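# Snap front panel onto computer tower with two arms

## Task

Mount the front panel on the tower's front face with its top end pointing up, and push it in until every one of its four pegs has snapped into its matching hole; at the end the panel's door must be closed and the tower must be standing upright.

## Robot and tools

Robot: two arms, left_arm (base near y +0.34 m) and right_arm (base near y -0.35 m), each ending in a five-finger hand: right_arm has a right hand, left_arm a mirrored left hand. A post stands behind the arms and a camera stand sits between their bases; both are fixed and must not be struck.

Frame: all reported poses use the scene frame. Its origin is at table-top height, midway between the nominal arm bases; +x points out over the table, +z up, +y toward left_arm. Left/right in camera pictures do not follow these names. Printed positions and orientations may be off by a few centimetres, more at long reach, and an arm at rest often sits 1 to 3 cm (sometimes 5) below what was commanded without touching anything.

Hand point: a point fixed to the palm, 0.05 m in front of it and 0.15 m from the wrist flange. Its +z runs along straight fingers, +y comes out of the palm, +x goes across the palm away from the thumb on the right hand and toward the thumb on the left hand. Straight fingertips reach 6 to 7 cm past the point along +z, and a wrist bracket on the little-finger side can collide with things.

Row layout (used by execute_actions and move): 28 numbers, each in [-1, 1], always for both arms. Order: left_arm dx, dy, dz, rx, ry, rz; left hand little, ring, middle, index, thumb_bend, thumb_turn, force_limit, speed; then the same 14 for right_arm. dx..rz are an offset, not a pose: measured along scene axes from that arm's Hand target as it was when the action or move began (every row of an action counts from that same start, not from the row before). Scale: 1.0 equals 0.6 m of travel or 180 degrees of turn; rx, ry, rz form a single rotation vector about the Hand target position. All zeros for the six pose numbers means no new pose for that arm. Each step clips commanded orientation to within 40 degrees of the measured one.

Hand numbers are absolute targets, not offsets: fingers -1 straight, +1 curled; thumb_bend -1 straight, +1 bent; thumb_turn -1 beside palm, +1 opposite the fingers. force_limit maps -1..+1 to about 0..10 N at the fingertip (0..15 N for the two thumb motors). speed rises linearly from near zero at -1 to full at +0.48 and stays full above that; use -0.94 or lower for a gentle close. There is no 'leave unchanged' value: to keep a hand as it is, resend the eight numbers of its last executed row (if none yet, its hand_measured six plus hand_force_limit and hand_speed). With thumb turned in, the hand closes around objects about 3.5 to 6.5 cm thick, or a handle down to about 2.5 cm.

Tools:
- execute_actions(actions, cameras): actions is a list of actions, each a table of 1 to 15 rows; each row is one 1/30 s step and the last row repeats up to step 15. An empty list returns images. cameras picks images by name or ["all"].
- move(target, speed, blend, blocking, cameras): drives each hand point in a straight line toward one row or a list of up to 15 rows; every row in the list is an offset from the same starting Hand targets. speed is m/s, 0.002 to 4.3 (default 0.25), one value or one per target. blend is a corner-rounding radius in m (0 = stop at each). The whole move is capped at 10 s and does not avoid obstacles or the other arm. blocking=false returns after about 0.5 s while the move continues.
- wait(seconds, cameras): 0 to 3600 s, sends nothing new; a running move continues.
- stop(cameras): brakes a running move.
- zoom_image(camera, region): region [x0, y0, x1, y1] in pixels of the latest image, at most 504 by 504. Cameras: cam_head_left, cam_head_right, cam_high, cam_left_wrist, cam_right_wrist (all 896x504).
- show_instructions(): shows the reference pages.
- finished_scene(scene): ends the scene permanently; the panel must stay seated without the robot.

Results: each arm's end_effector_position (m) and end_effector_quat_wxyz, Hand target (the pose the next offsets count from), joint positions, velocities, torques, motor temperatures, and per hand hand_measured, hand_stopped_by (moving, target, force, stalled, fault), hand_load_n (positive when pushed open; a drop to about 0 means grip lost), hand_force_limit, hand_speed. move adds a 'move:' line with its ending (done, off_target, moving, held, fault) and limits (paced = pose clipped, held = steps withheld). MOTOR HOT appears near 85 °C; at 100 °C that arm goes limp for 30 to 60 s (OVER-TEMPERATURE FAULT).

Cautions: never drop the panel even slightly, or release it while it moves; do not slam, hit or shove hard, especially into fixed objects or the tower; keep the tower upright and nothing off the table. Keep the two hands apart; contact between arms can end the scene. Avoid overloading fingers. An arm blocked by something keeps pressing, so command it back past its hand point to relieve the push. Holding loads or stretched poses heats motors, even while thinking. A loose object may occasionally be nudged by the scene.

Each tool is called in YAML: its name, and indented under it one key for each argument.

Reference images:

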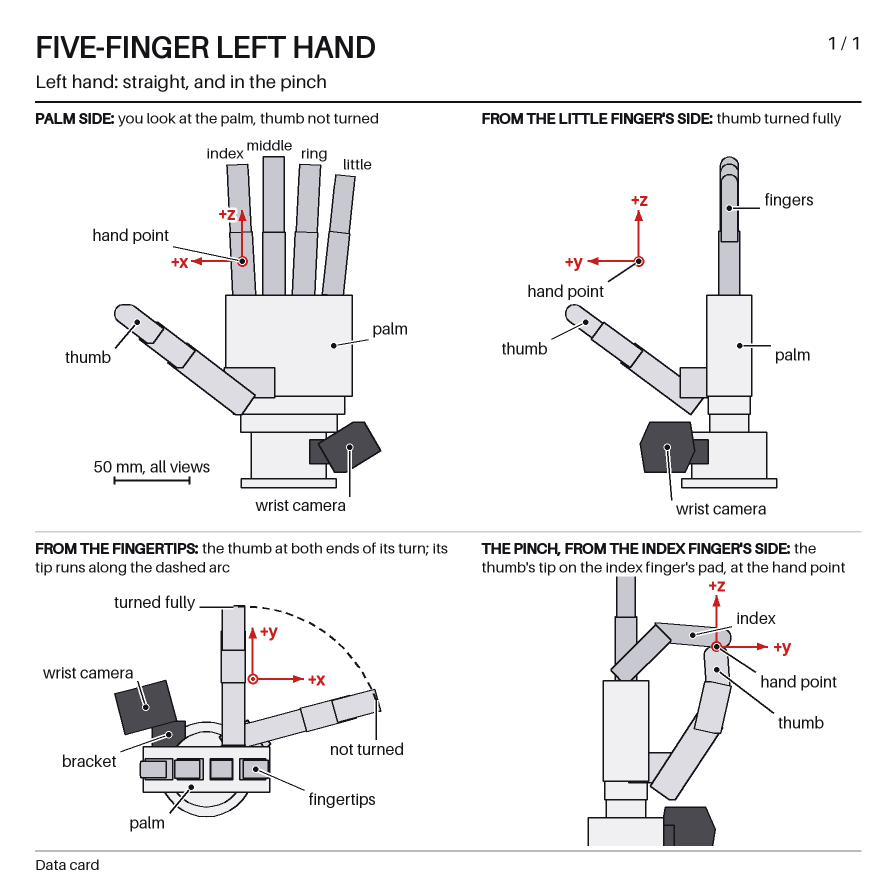

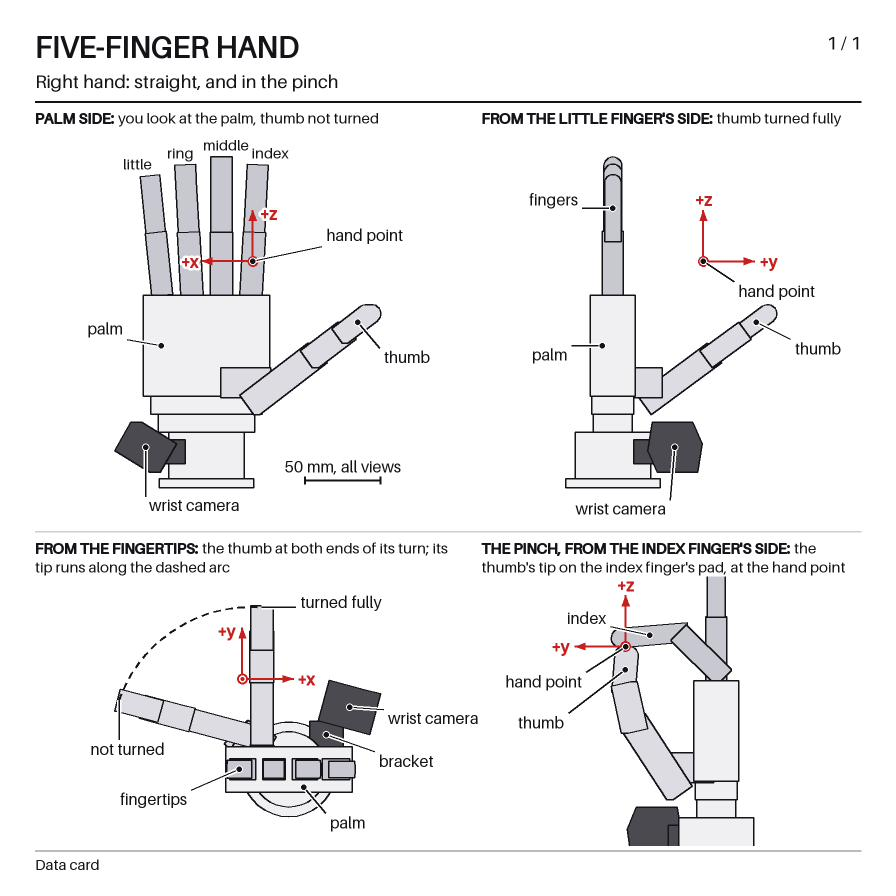

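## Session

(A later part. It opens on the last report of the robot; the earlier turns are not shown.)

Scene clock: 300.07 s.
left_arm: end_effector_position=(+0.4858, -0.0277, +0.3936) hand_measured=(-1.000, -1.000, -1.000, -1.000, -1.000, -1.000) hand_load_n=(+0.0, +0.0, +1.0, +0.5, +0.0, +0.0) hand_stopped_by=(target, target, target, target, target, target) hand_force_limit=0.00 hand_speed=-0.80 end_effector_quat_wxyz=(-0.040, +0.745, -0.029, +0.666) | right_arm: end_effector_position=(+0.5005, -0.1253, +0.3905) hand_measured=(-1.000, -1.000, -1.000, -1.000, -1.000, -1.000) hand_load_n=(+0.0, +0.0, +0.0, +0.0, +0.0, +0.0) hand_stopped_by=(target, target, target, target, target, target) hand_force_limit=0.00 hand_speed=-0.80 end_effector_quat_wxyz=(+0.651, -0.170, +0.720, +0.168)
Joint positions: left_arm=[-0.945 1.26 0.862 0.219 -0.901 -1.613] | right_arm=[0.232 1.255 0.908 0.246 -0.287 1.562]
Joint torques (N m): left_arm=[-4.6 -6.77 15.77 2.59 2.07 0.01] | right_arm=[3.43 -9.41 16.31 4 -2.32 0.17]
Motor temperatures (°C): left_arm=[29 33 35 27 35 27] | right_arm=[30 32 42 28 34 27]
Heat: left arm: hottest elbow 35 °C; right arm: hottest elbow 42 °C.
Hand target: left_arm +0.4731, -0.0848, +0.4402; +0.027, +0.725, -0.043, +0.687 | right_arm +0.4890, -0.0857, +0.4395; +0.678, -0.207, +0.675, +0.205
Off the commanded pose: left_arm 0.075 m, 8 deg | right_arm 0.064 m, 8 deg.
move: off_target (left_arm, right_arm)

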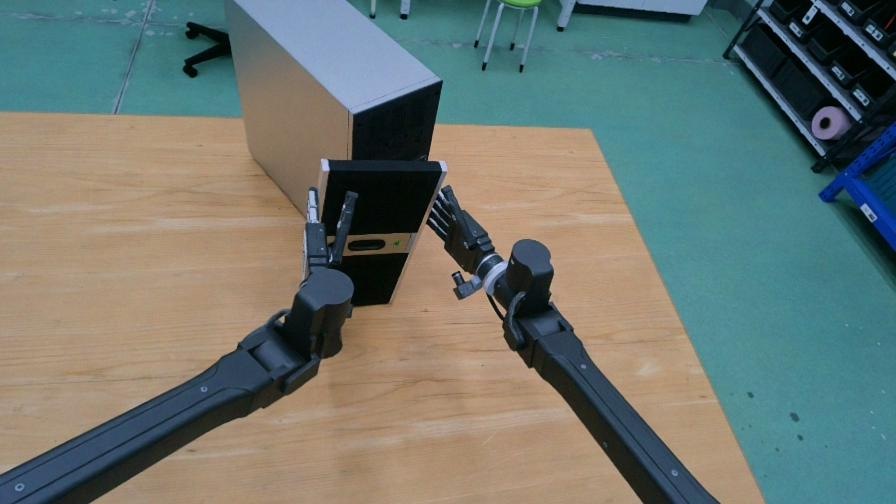

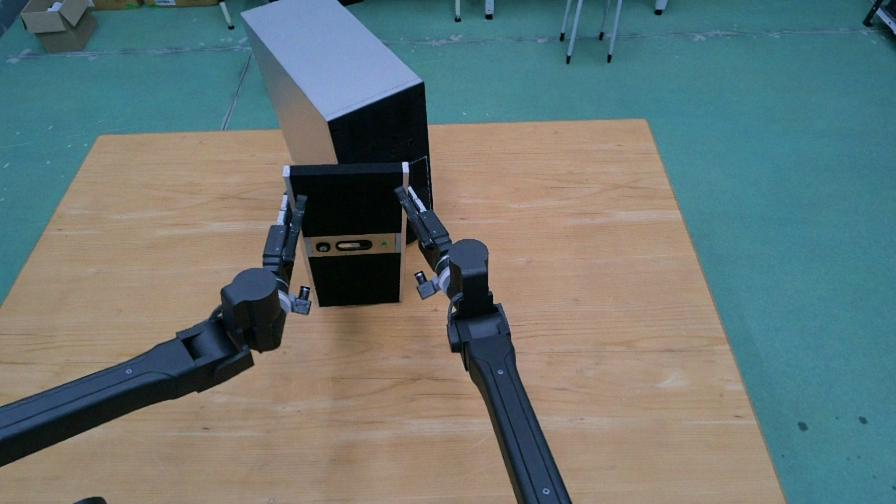

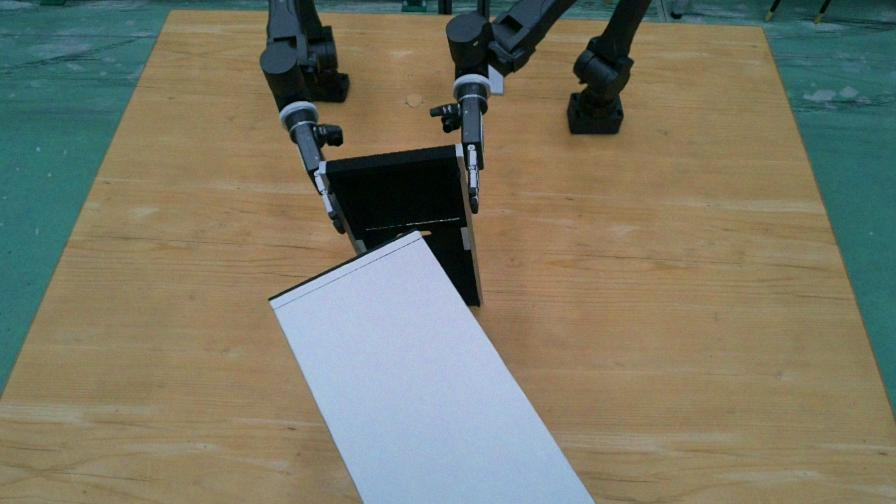

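move:
  target: [0.0467,-0.1167,0.0417,0,0,0.0361,-1,-1,-1,-1,-1,-1,0,-0.8,0.0783,-0.1133,0.0417,0,0,0.0528,-1,-1,-1,-1,-1,-1,0,-0.8]
  speed: 0.05
  cameras: ["cam_head_left","cam_head_right","cam_high"]

Scene clock: 308.17 s.
left_arm: end_effector_position=(+0.5166, -0.0974, +0.4286) hand_measured=(-1.000, -1.000, -1.000, -1.000, -1.000, -1.000) hand_load_n=(+0.0, +1.0, +0.0, +0.0, -0.5, +0.0) hand_stopped_by=(target, target, target, target, target, target) hand_force_limit=0.00 hand_speed=-0.80 end_effector_quat_wxyz=(-0.079, +0.734, +0.008, +0.674) | right_arm: end_effector_position=(+0.5473, -0.1966, +0.4176) hand_measured=(-1.000, -1.000, -1.000, -1.000, -1.000, -1.000) hand_load_n=(+0.0, +0.0, +0.0, +0.0, +0.0, +0.0) hand_stopped_by=(target, target, target, target, target, target) hand_force_limit=0.00 hand_speed=-0.80 end_effector_quat_wxyz=(+0.645, -0.215, +0.696, +0.229)
Joint positions: left_arm=[-1.022 1.464 1.139 0.155 -1.087 -1.617] | right_arm=[0.008 1.408 1.1 0.229 -0.668 1.564]
Joint velocities: left_arm=[within noise] | right_arm=[-0.015 0.005 -0.002 -0.002 -0.154 -0.081]
Joint torques (N m): left_arm=[-4.25 -9.11 16.2 1.42 2.09 -0.27] | right_arm=[4.42 -10.93 17.47 2.21 -2.45 0.16]
Heat: left arm: hottest elbow 37 °C; right arm: hottest elbow 44 °C.
Hand target: left_arm +0.5011, -0.1550, +0.4649; -0.012, +0.726, -0.003, +0.687 | right_arm +0.5359, -0.1537, +0.4644; +0.658, -0.262, +0.656, +0.260
Off the commanded pose: left_arm 0.070 m, 8 deg | right_arm 0.065 m, 8 deg.
move: off_target (left_arm, right_arm)

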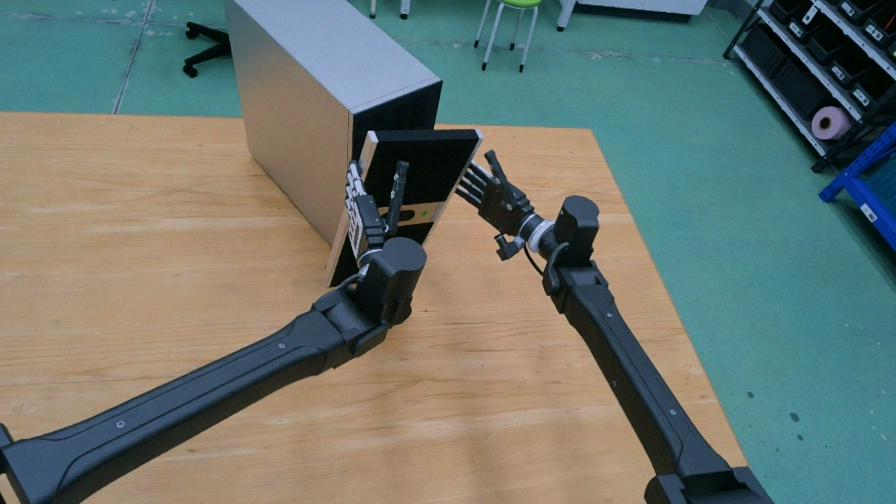

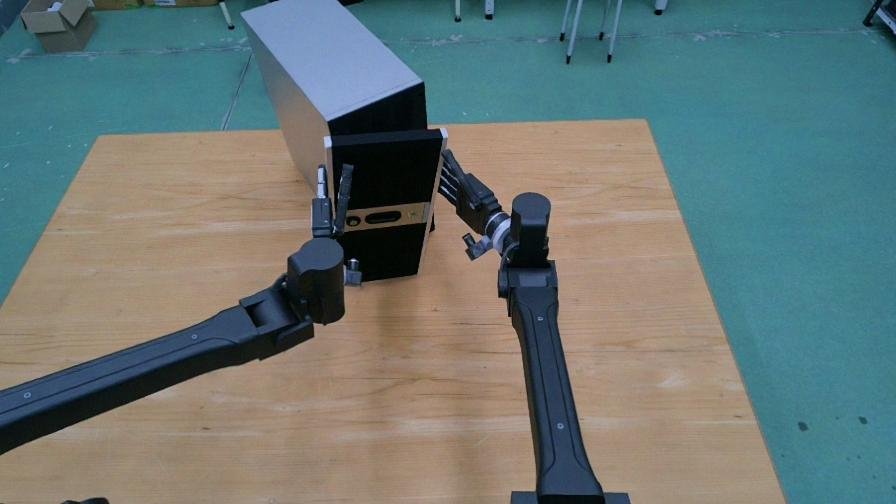

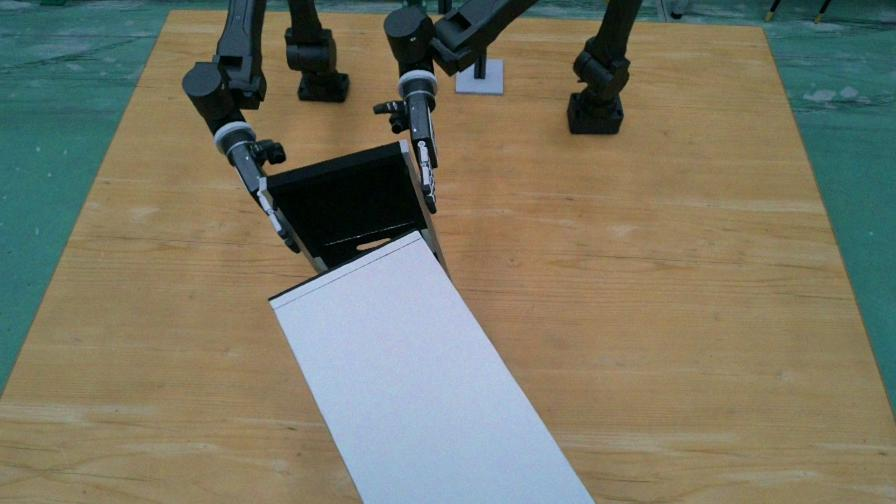

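zoom_image:
  camera: "cam_head_right"
  region: [280, 80, 520, 320]

zoom_image:
  camera: "cam_high"
  region: [220, 110, 500, 320]

Scaled by 2.100.

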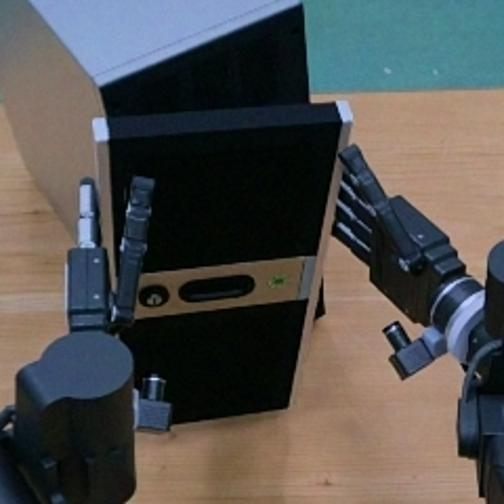

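Scaled by 1.800.

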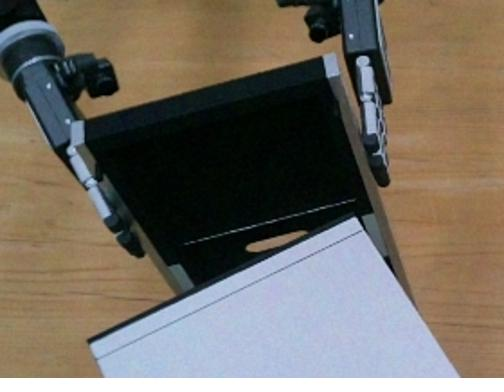

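move:
  target: [0.0418,-0.1177,0,-0.03,-0.014,0.0372,-1,-1,-1,-1,-1,-1,0,-0.8,0.0817,-0.1073,0.0217,-0.0076,-0.0035,0.0556,-1,-1,-1,-1,-1,-1,0,-0.8]
  speed: 0.05
  cameras: ["all"]

Scene clock: 317.30 s.
left_arm: end_effector_position=(+0.5412, -0.1692, +0.4318) hand_measured=(-1.000, -1.000, -1.000, -1.000, -1.000, -1.000) hand_load_n=(+0.0, +1.0, +0.5, +0.0, +0.0, +0.0) hand_stopped_by=(target, target, target, target, target, target) hand_force_limit=0.00 hand_speed=-0.80 end_effector_quat_wxyz=(-0.090, +0.717, +0.076, +0.687) | right_arm: end_effector_position=(+0.6006, -0.2673, +0.4327) hand_measured=(-1.000, -1.000, -1.000, -1.000, -1.000, -1.000) hand_load_n=(+0.0, +0.5, +0.0, +0.0, +0.0, +0.0) hand_stopped_by=(target, target, target, target, target, target) hand_force_limit=0.00 hand_speed=-0.80 end_effector_quat_wxyz=(+0.630, -0.273, +0.672, +0.278)
Joint positions: left_arm=[-1.085 1.704 1.396 0.173 -1.262 -1.675] | right_arm=[-0.147 1.627 1.389 0.143 -0.982 1.521]
Joint torques (N m): left_arm=[-3.31 -11.69 16.01 2.3 2.32 -0.2] | right_arm=[4.07 -14.74 16.81 1.65 -2.8 0.23]
Motor temperatures (°C): left_arm=[29 33 38 27 36 27] | right_arm=[30 32 48 28 36 27]
Heat: left arm: hottest elbow 38 °C; right arm: hottest elbow 48 °C.
Hand target: left_arm +0.5261, -0.2256, +0.4651; -0.018, +0.709, +0.073, +0.701 | right_arm +0.5850, -0.2181, +0.4777; +0.634, -0.328, +0.630, +0.307
Off the commanded pose: left_arm 0.067 m, 8 deg | right_arm 0.068 m, 9 deg.
move: off_target (left_arm, right_arm)

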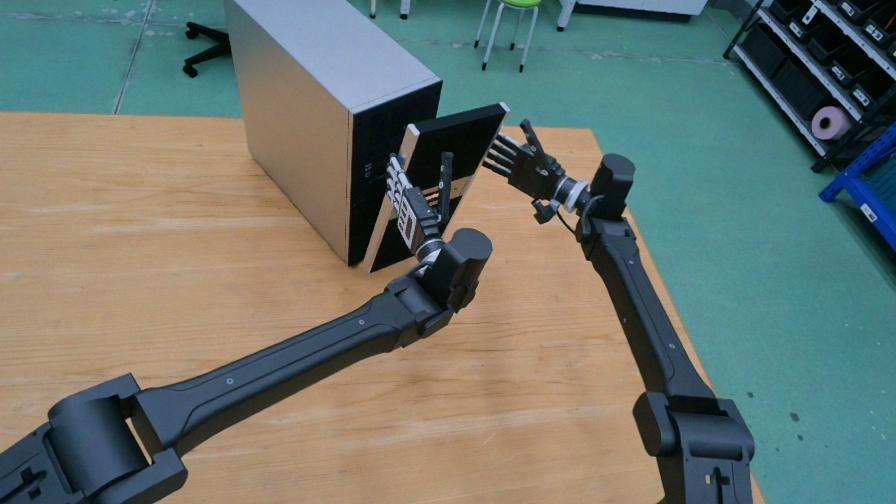

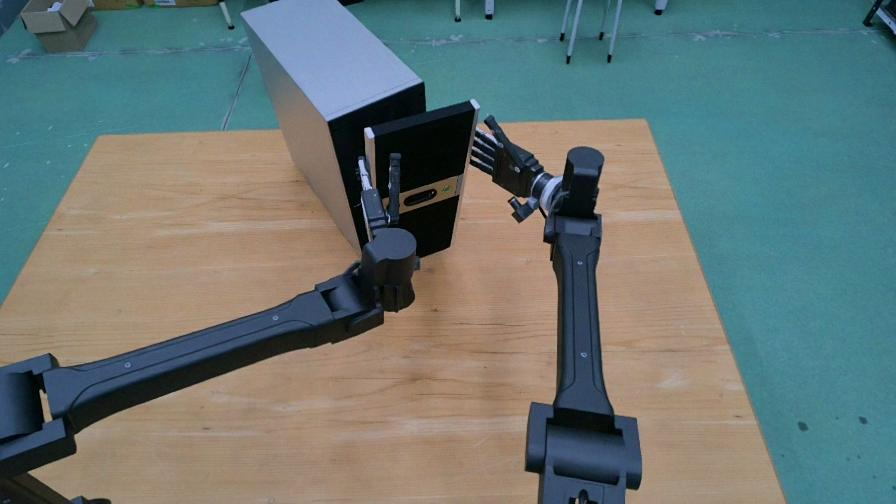

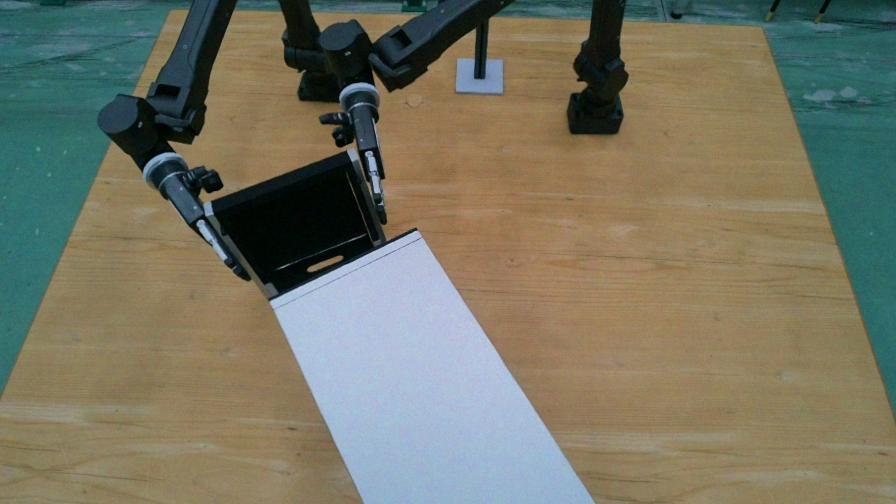

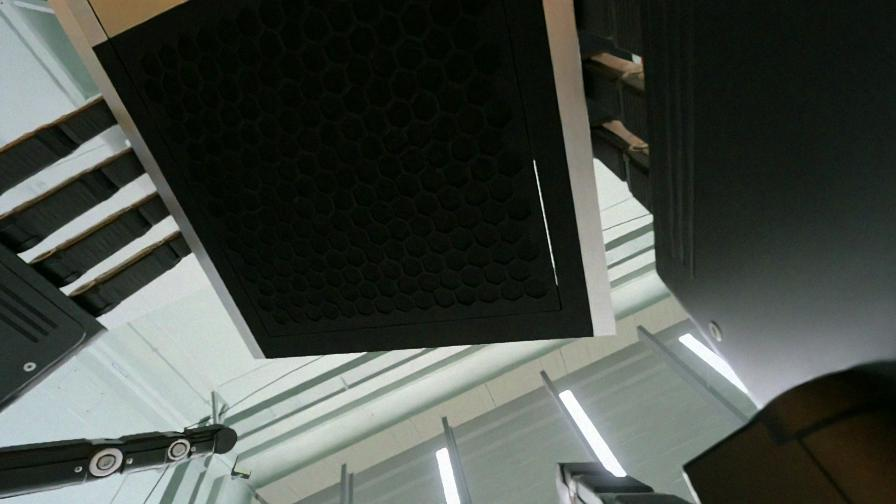

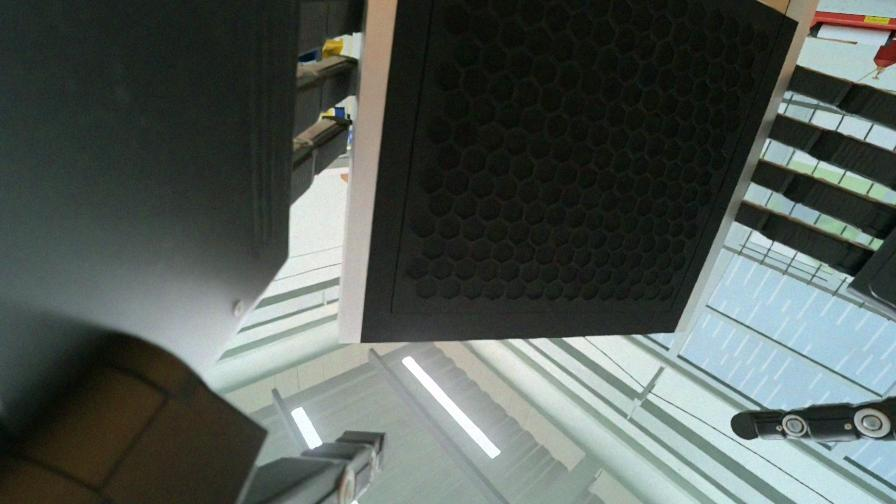

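zoom_image:
  camera: "cam_head_left"
  region: [320, 60, 560, 290]

zoom_image:
  camera: "cam_head_right"
  region: [300, 60, 540, 290]

zoom_image:
  camera: "cam_high"
  region: [190, 120, 450, 330]

Scaled by 2.100.

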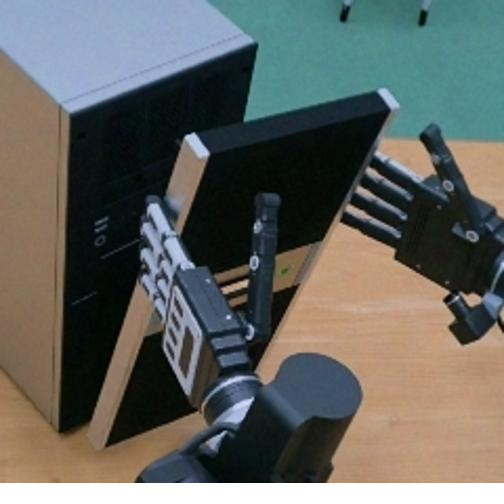

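Scaled by 2.100.

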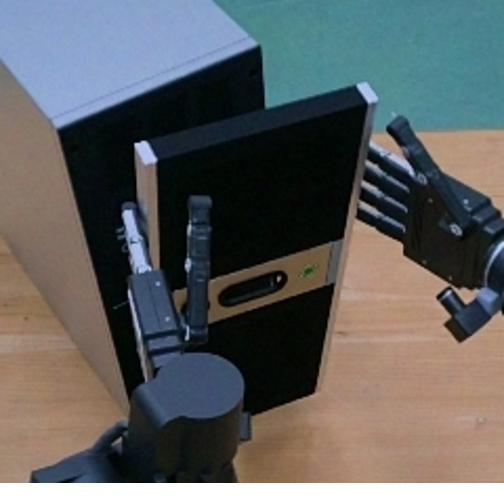

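Scaled by 1.938.

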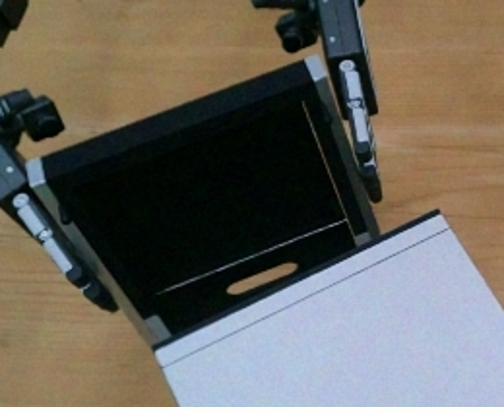

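move:
  target: [-0.005,0.0087,-0.015,-0.0433,-0.025,0,-1,-1,-1,-1,-1,-1,0,-0.8,-0.005,0.0087,0.015,-0.0433,-0.025,0,-1,-1,-1,-1,-1,-1,0,-0.8]
  speed: 0.04
  cameras: ["all"]

Scene clock: 329.27 s.
left_arm: end_effector_position=(+0.5458, -0.1749, +0.4371) hand_measured=(-1.000, -1.000, -1.000, -1.000, -1.000, -1.000) hand_load_n=(+0.5, +0.5, +0.0, +0.0, +0.0, +0.0) hand_stopped_by=(target, target, target, target, target, target) hand_force_limit=0.00 hand_speed=-0.80 end_effector_quat_wxyz=(-0.036, +0.689, +0.136, +0.711) | right_arm: end_effector_position=(+0.6068, -0.2708, +0.4479) hand_measured=(-1.000, -1.000, -1.000, -1.000, -1.000, -1.000) hand_load_n=(+0.0, +0.5, +0.0, +0.0, -0.5, +0.0) hand_stopped_by=(target, target, target, target, target, target) hand_force_limit=0.00 hand_speed=-0.80 end_effector_quat_wxyz=(+0.635, -0.332, +0.665, +0.209)
Joint positions: left_arm=[-1.085 1.764 1.396 0.418 -1.273 -1.667] | right_arm=[-0.154 1.627 1.503 -0.06 -0.963 1.274]
Joint torques (N m): left_arm=[-3.43 -13.33 11.74 2.7 2.9 -0.22] | right_arm=[5.3 -15.91 15.39 0.95 -3.14 0.18]
Heat: left arm: hottest elbow 40 °C; right arm: hottest elbow 47 °C.
Hand target: left_arm +0.5232, -0.2204, +0.4558; +0.033, +0.681, +0.121, +0.721 | right_arm +0.5820, -0.2129, +0.4866; +0.634, -0.382, +0.624, +0.251
Off the commanded pose: left_arm 0.054 m, 8 deg | right_arm 0.074 m, 9 deg.
move: off_target (left_arm, right_arm)

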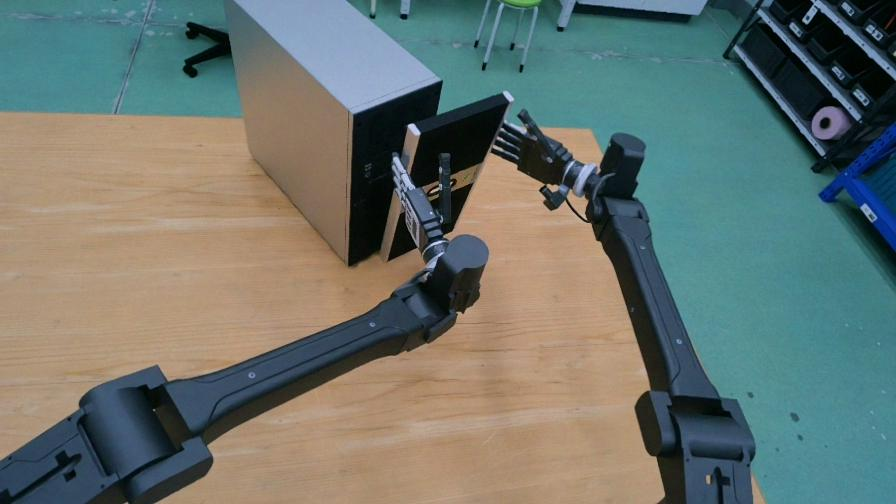

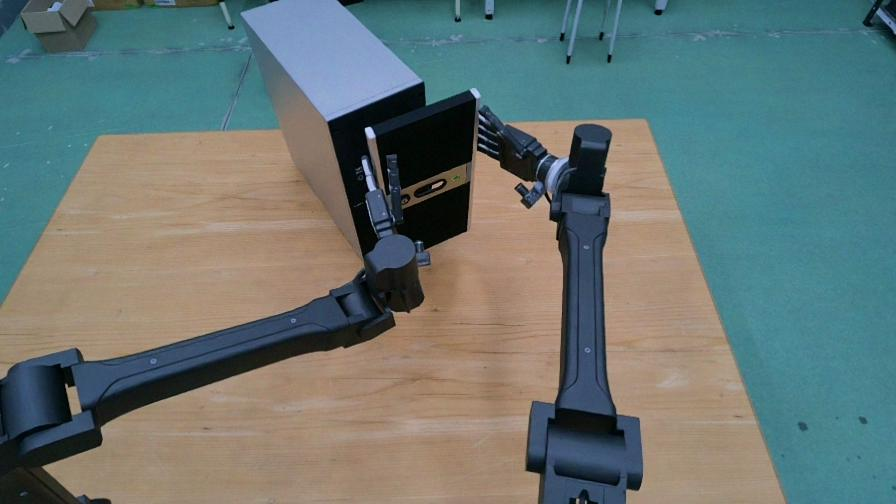

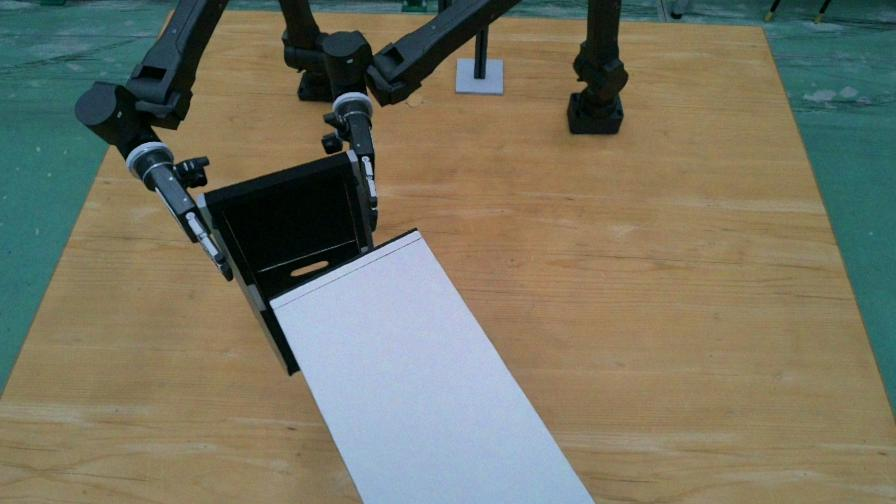

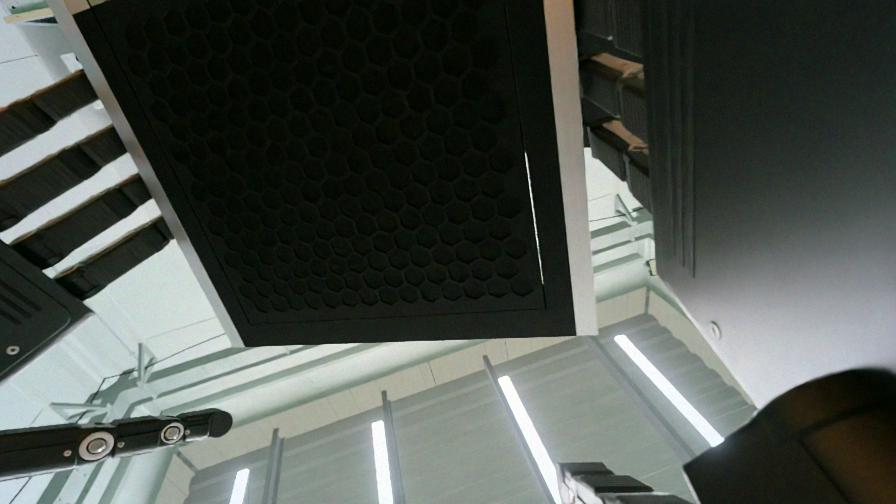

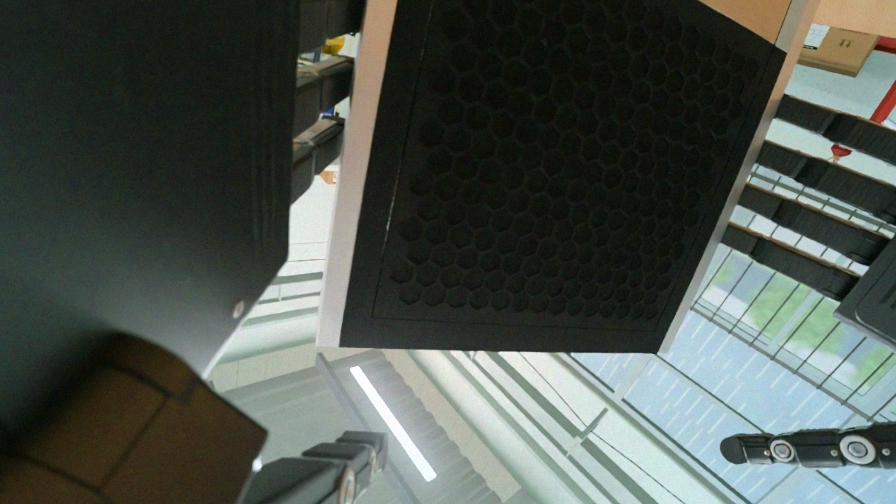

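zoom_image:
  camera: "cam_high"
  region: [170, 130, 450, 400]

zoom_image:
  camera: "cam_head_right"
  region: [300, 60, 520, 280]

zoom_image:
  camera: "cam_head_left"
  region: [320, 60, 540, 280]

Scaled by 1.800.

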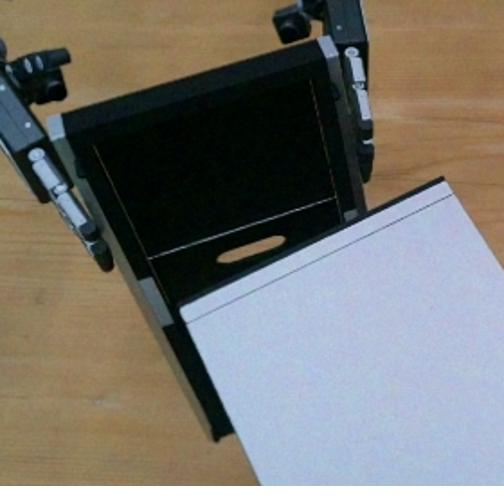

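Scaled by 2.291.

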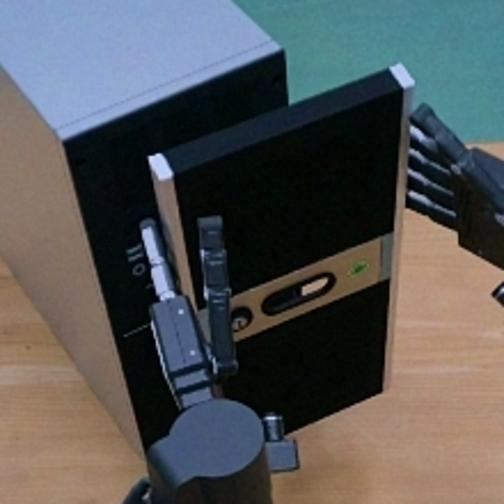

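Scaled by 2.291.

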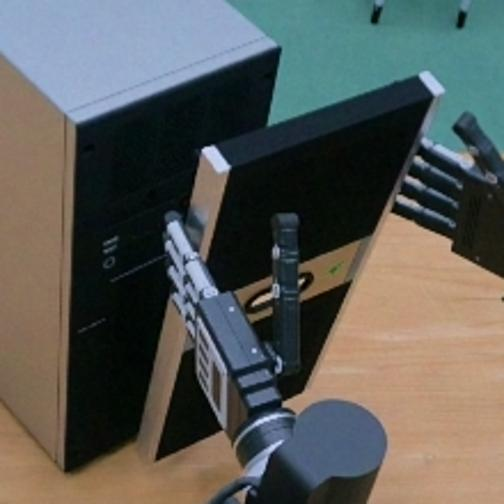

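move:
  target: [-0.022,0.0538,0.04,0.01,0.0603,0,-1,-1,-1,-1,-1,-1,0,-0.8,-0.0187,0.0533,0.0165,0.01,0.0603,0,-1,-1,-1,-1,-1,-1,0,-0.8]
  speed: 0.04
  cameras: ["all"]

Scene clock: 359.53 s.
left_arm: end_effector_position=(+0.5258, -0.1451, +0.4271) hand_measured=(-1.000, -1.000, -1.000, -1.000, -1.000, -1.000) hand_load_n=(+0.0, +1.0, +0.5, +0.0, +0.0, -0.5) hand_stopped_by=(target, target, target, target, target, target) hand_force_limit=0.00 hand_speed=-0.80 end_effector_quat_wxyz=(-0.065, +0.752, +0.102, +0.648) | right_arm: end_effector_position=(+0.5953, -0.2390, +0.4344) hand_measured=(-1.000, -1.000, -1.000, -1.000, -1.000, -1.000) hand_load_n=(+0.0, +0.0, +0.0, +0.0, +0.0, +0.0) hand_stopped_by=(target, target, target, target, target, target) hand_force_limit=0.00 hand_speed=-0.80 end_effector_quat_wxyz=(+0.566, -0.299, +0.722, +0.262)
Joint positions: left_arm=[-1.09 1.629 1.401 -0.251 -1.232 -2.061] | right_arm=[-0.102 1.601 1.503 -0.282 -0.928 1.303]
Joint torques (N m): left_arm=[-3.02 -13.39 16.44 1.51 1.72 -0.25] | right_arm=[5.01 -16.56 17.22 1.33 -2.72 0.37]
Motor temperatures (°C): left_arm=[29 34 40 27 41 27] | right_arm=[30 34 50 28 43 27]
Heat: left arm: hottest wrist yaw 41 °C; right arm: hottest elbow 50 °C.
Hand target: left_arm +0.5100, -0.1879, +0.4799; +0.010, +0.747, +0.112, +0.656 | right_arm +0.5708, -0.1808, +0.4964; +0.578, -0.346, +0.677, +0.295
Off the commanded pose: left_arm 0.070 m, 9 deg | right_arm 0.089 m, 9 deg.
joint sent to its limit (left arm) — joint 6 (wrist roll), lower limit. The joint targets are off in position, not in orientation.
move: off_target (left_arm, right_arm)

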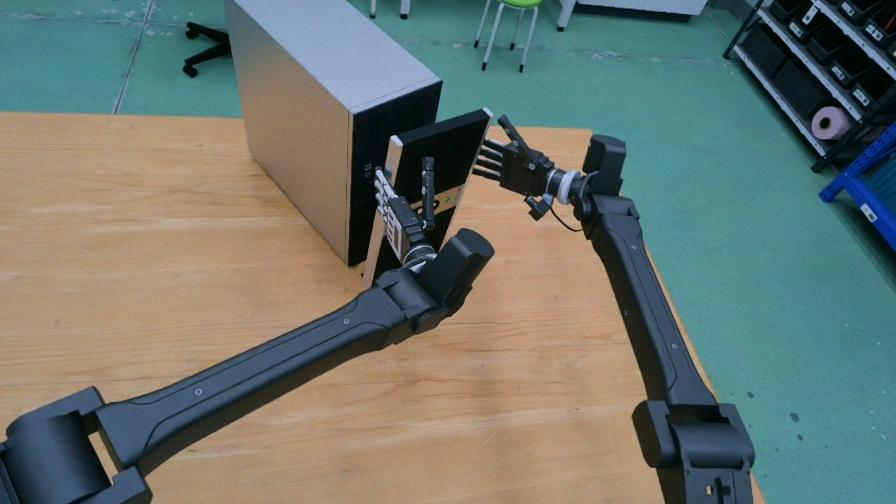

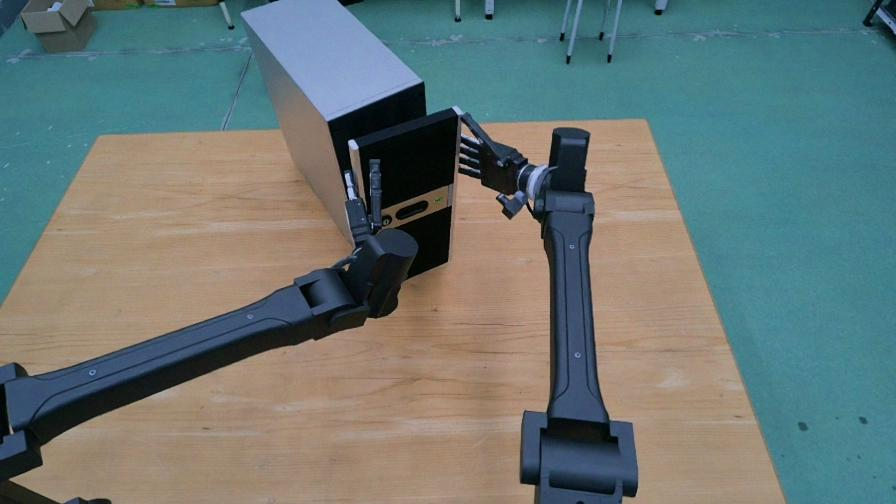

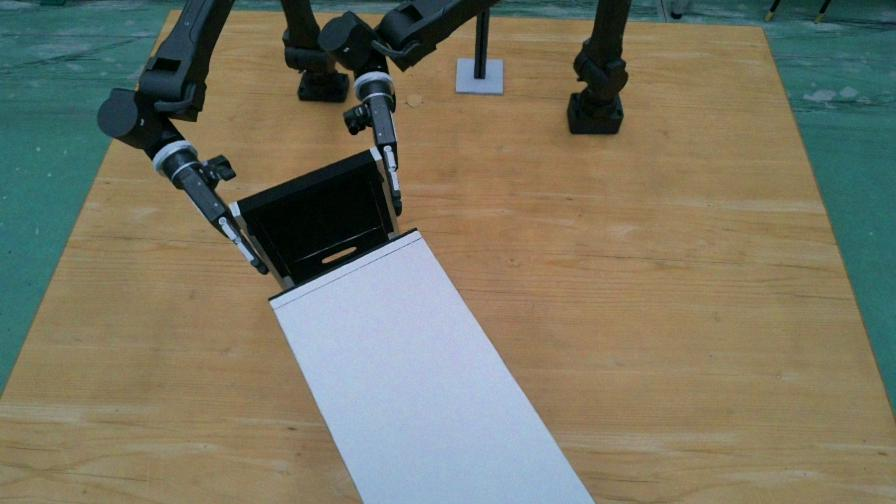

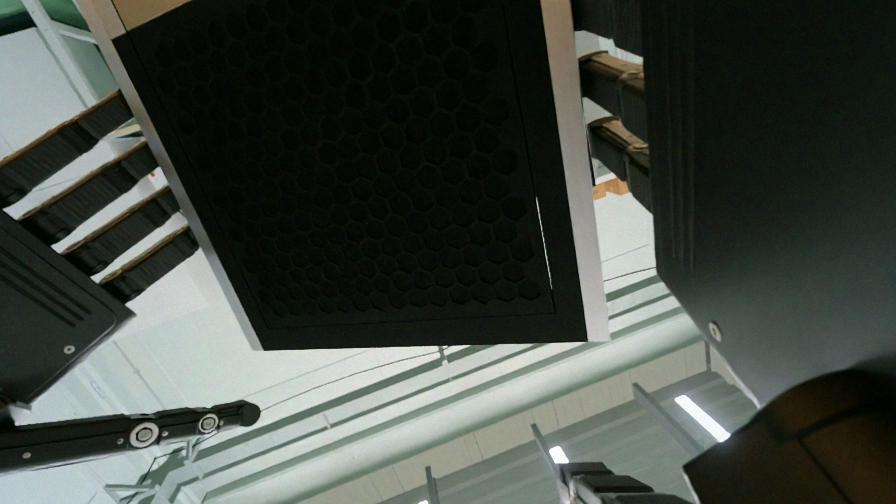

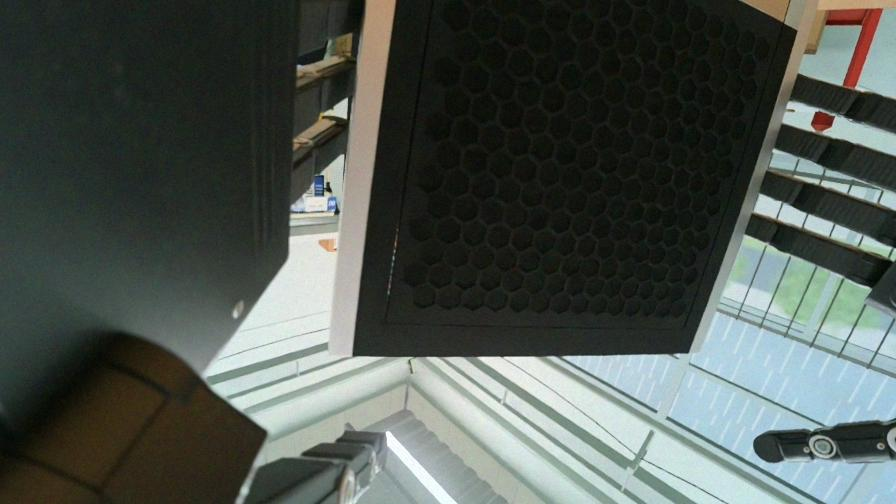

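zoom_image:
  camera: "cam_head_left"
  region: [320, 60, 540, 300]

zoom_image:
  camera: "cam_head_right"
  region: [300, 60, 520, 300]

zoom_image:
  camera: "cam_high"
  region: [200, 130, 440, 330]

Scaled by 2.100.

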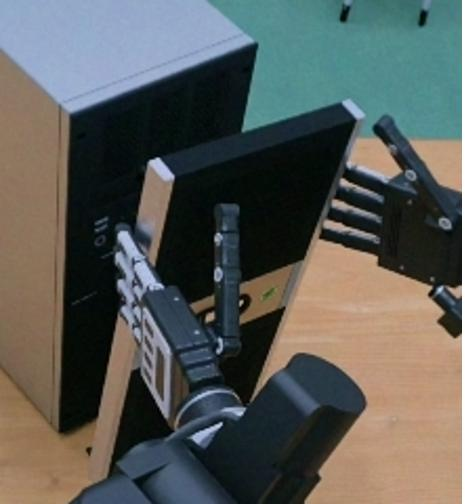

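Scaled by 2.100.

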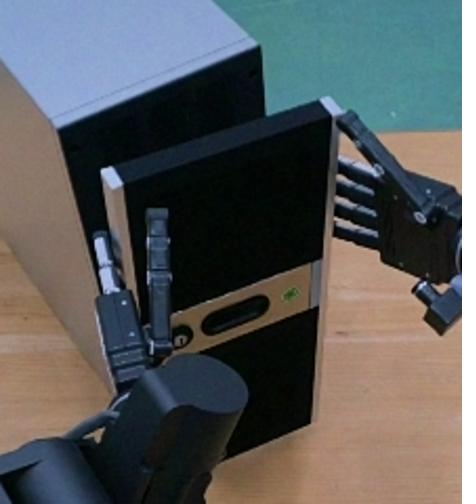

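Scaled by 2.100.

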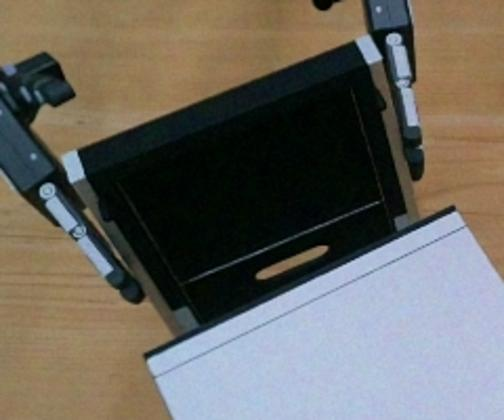

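zoom_image:
  camera: "cam_high"
  region: [220, 140, 320, 240]

zoom_image:
  camera: "cam_high"
  region: [340, 130, 440, 230]

zoom_image:
  camera: "cam_head_left"
  region: [340, 60, 460, 180]

zoom_image:
  camera: "cam_head_left"
  region: [330, 200, 430, 300]

Scaled by 5.040.

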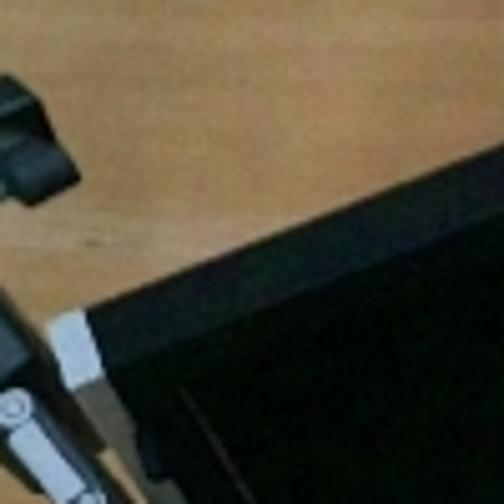

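Scaled by 5.040.

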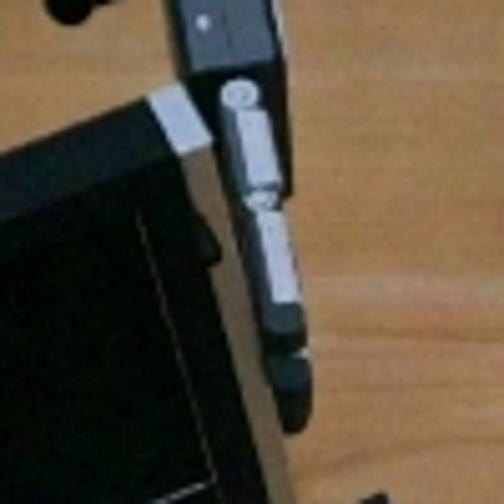

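Scaled by 4.200.

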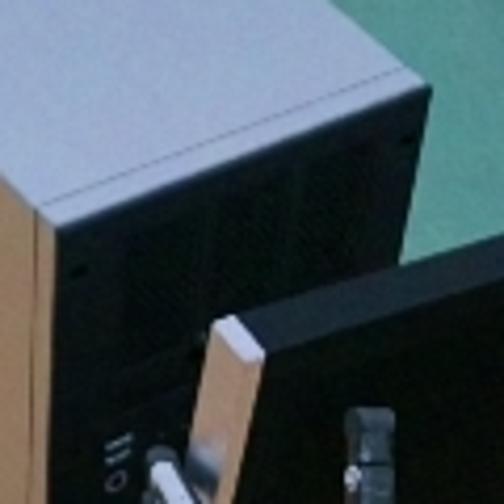

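Scaled by 5.040.

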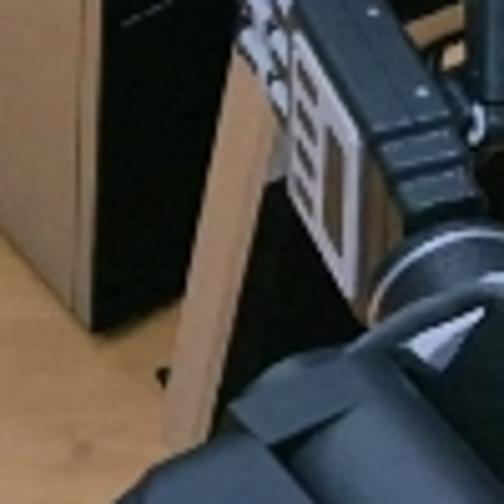

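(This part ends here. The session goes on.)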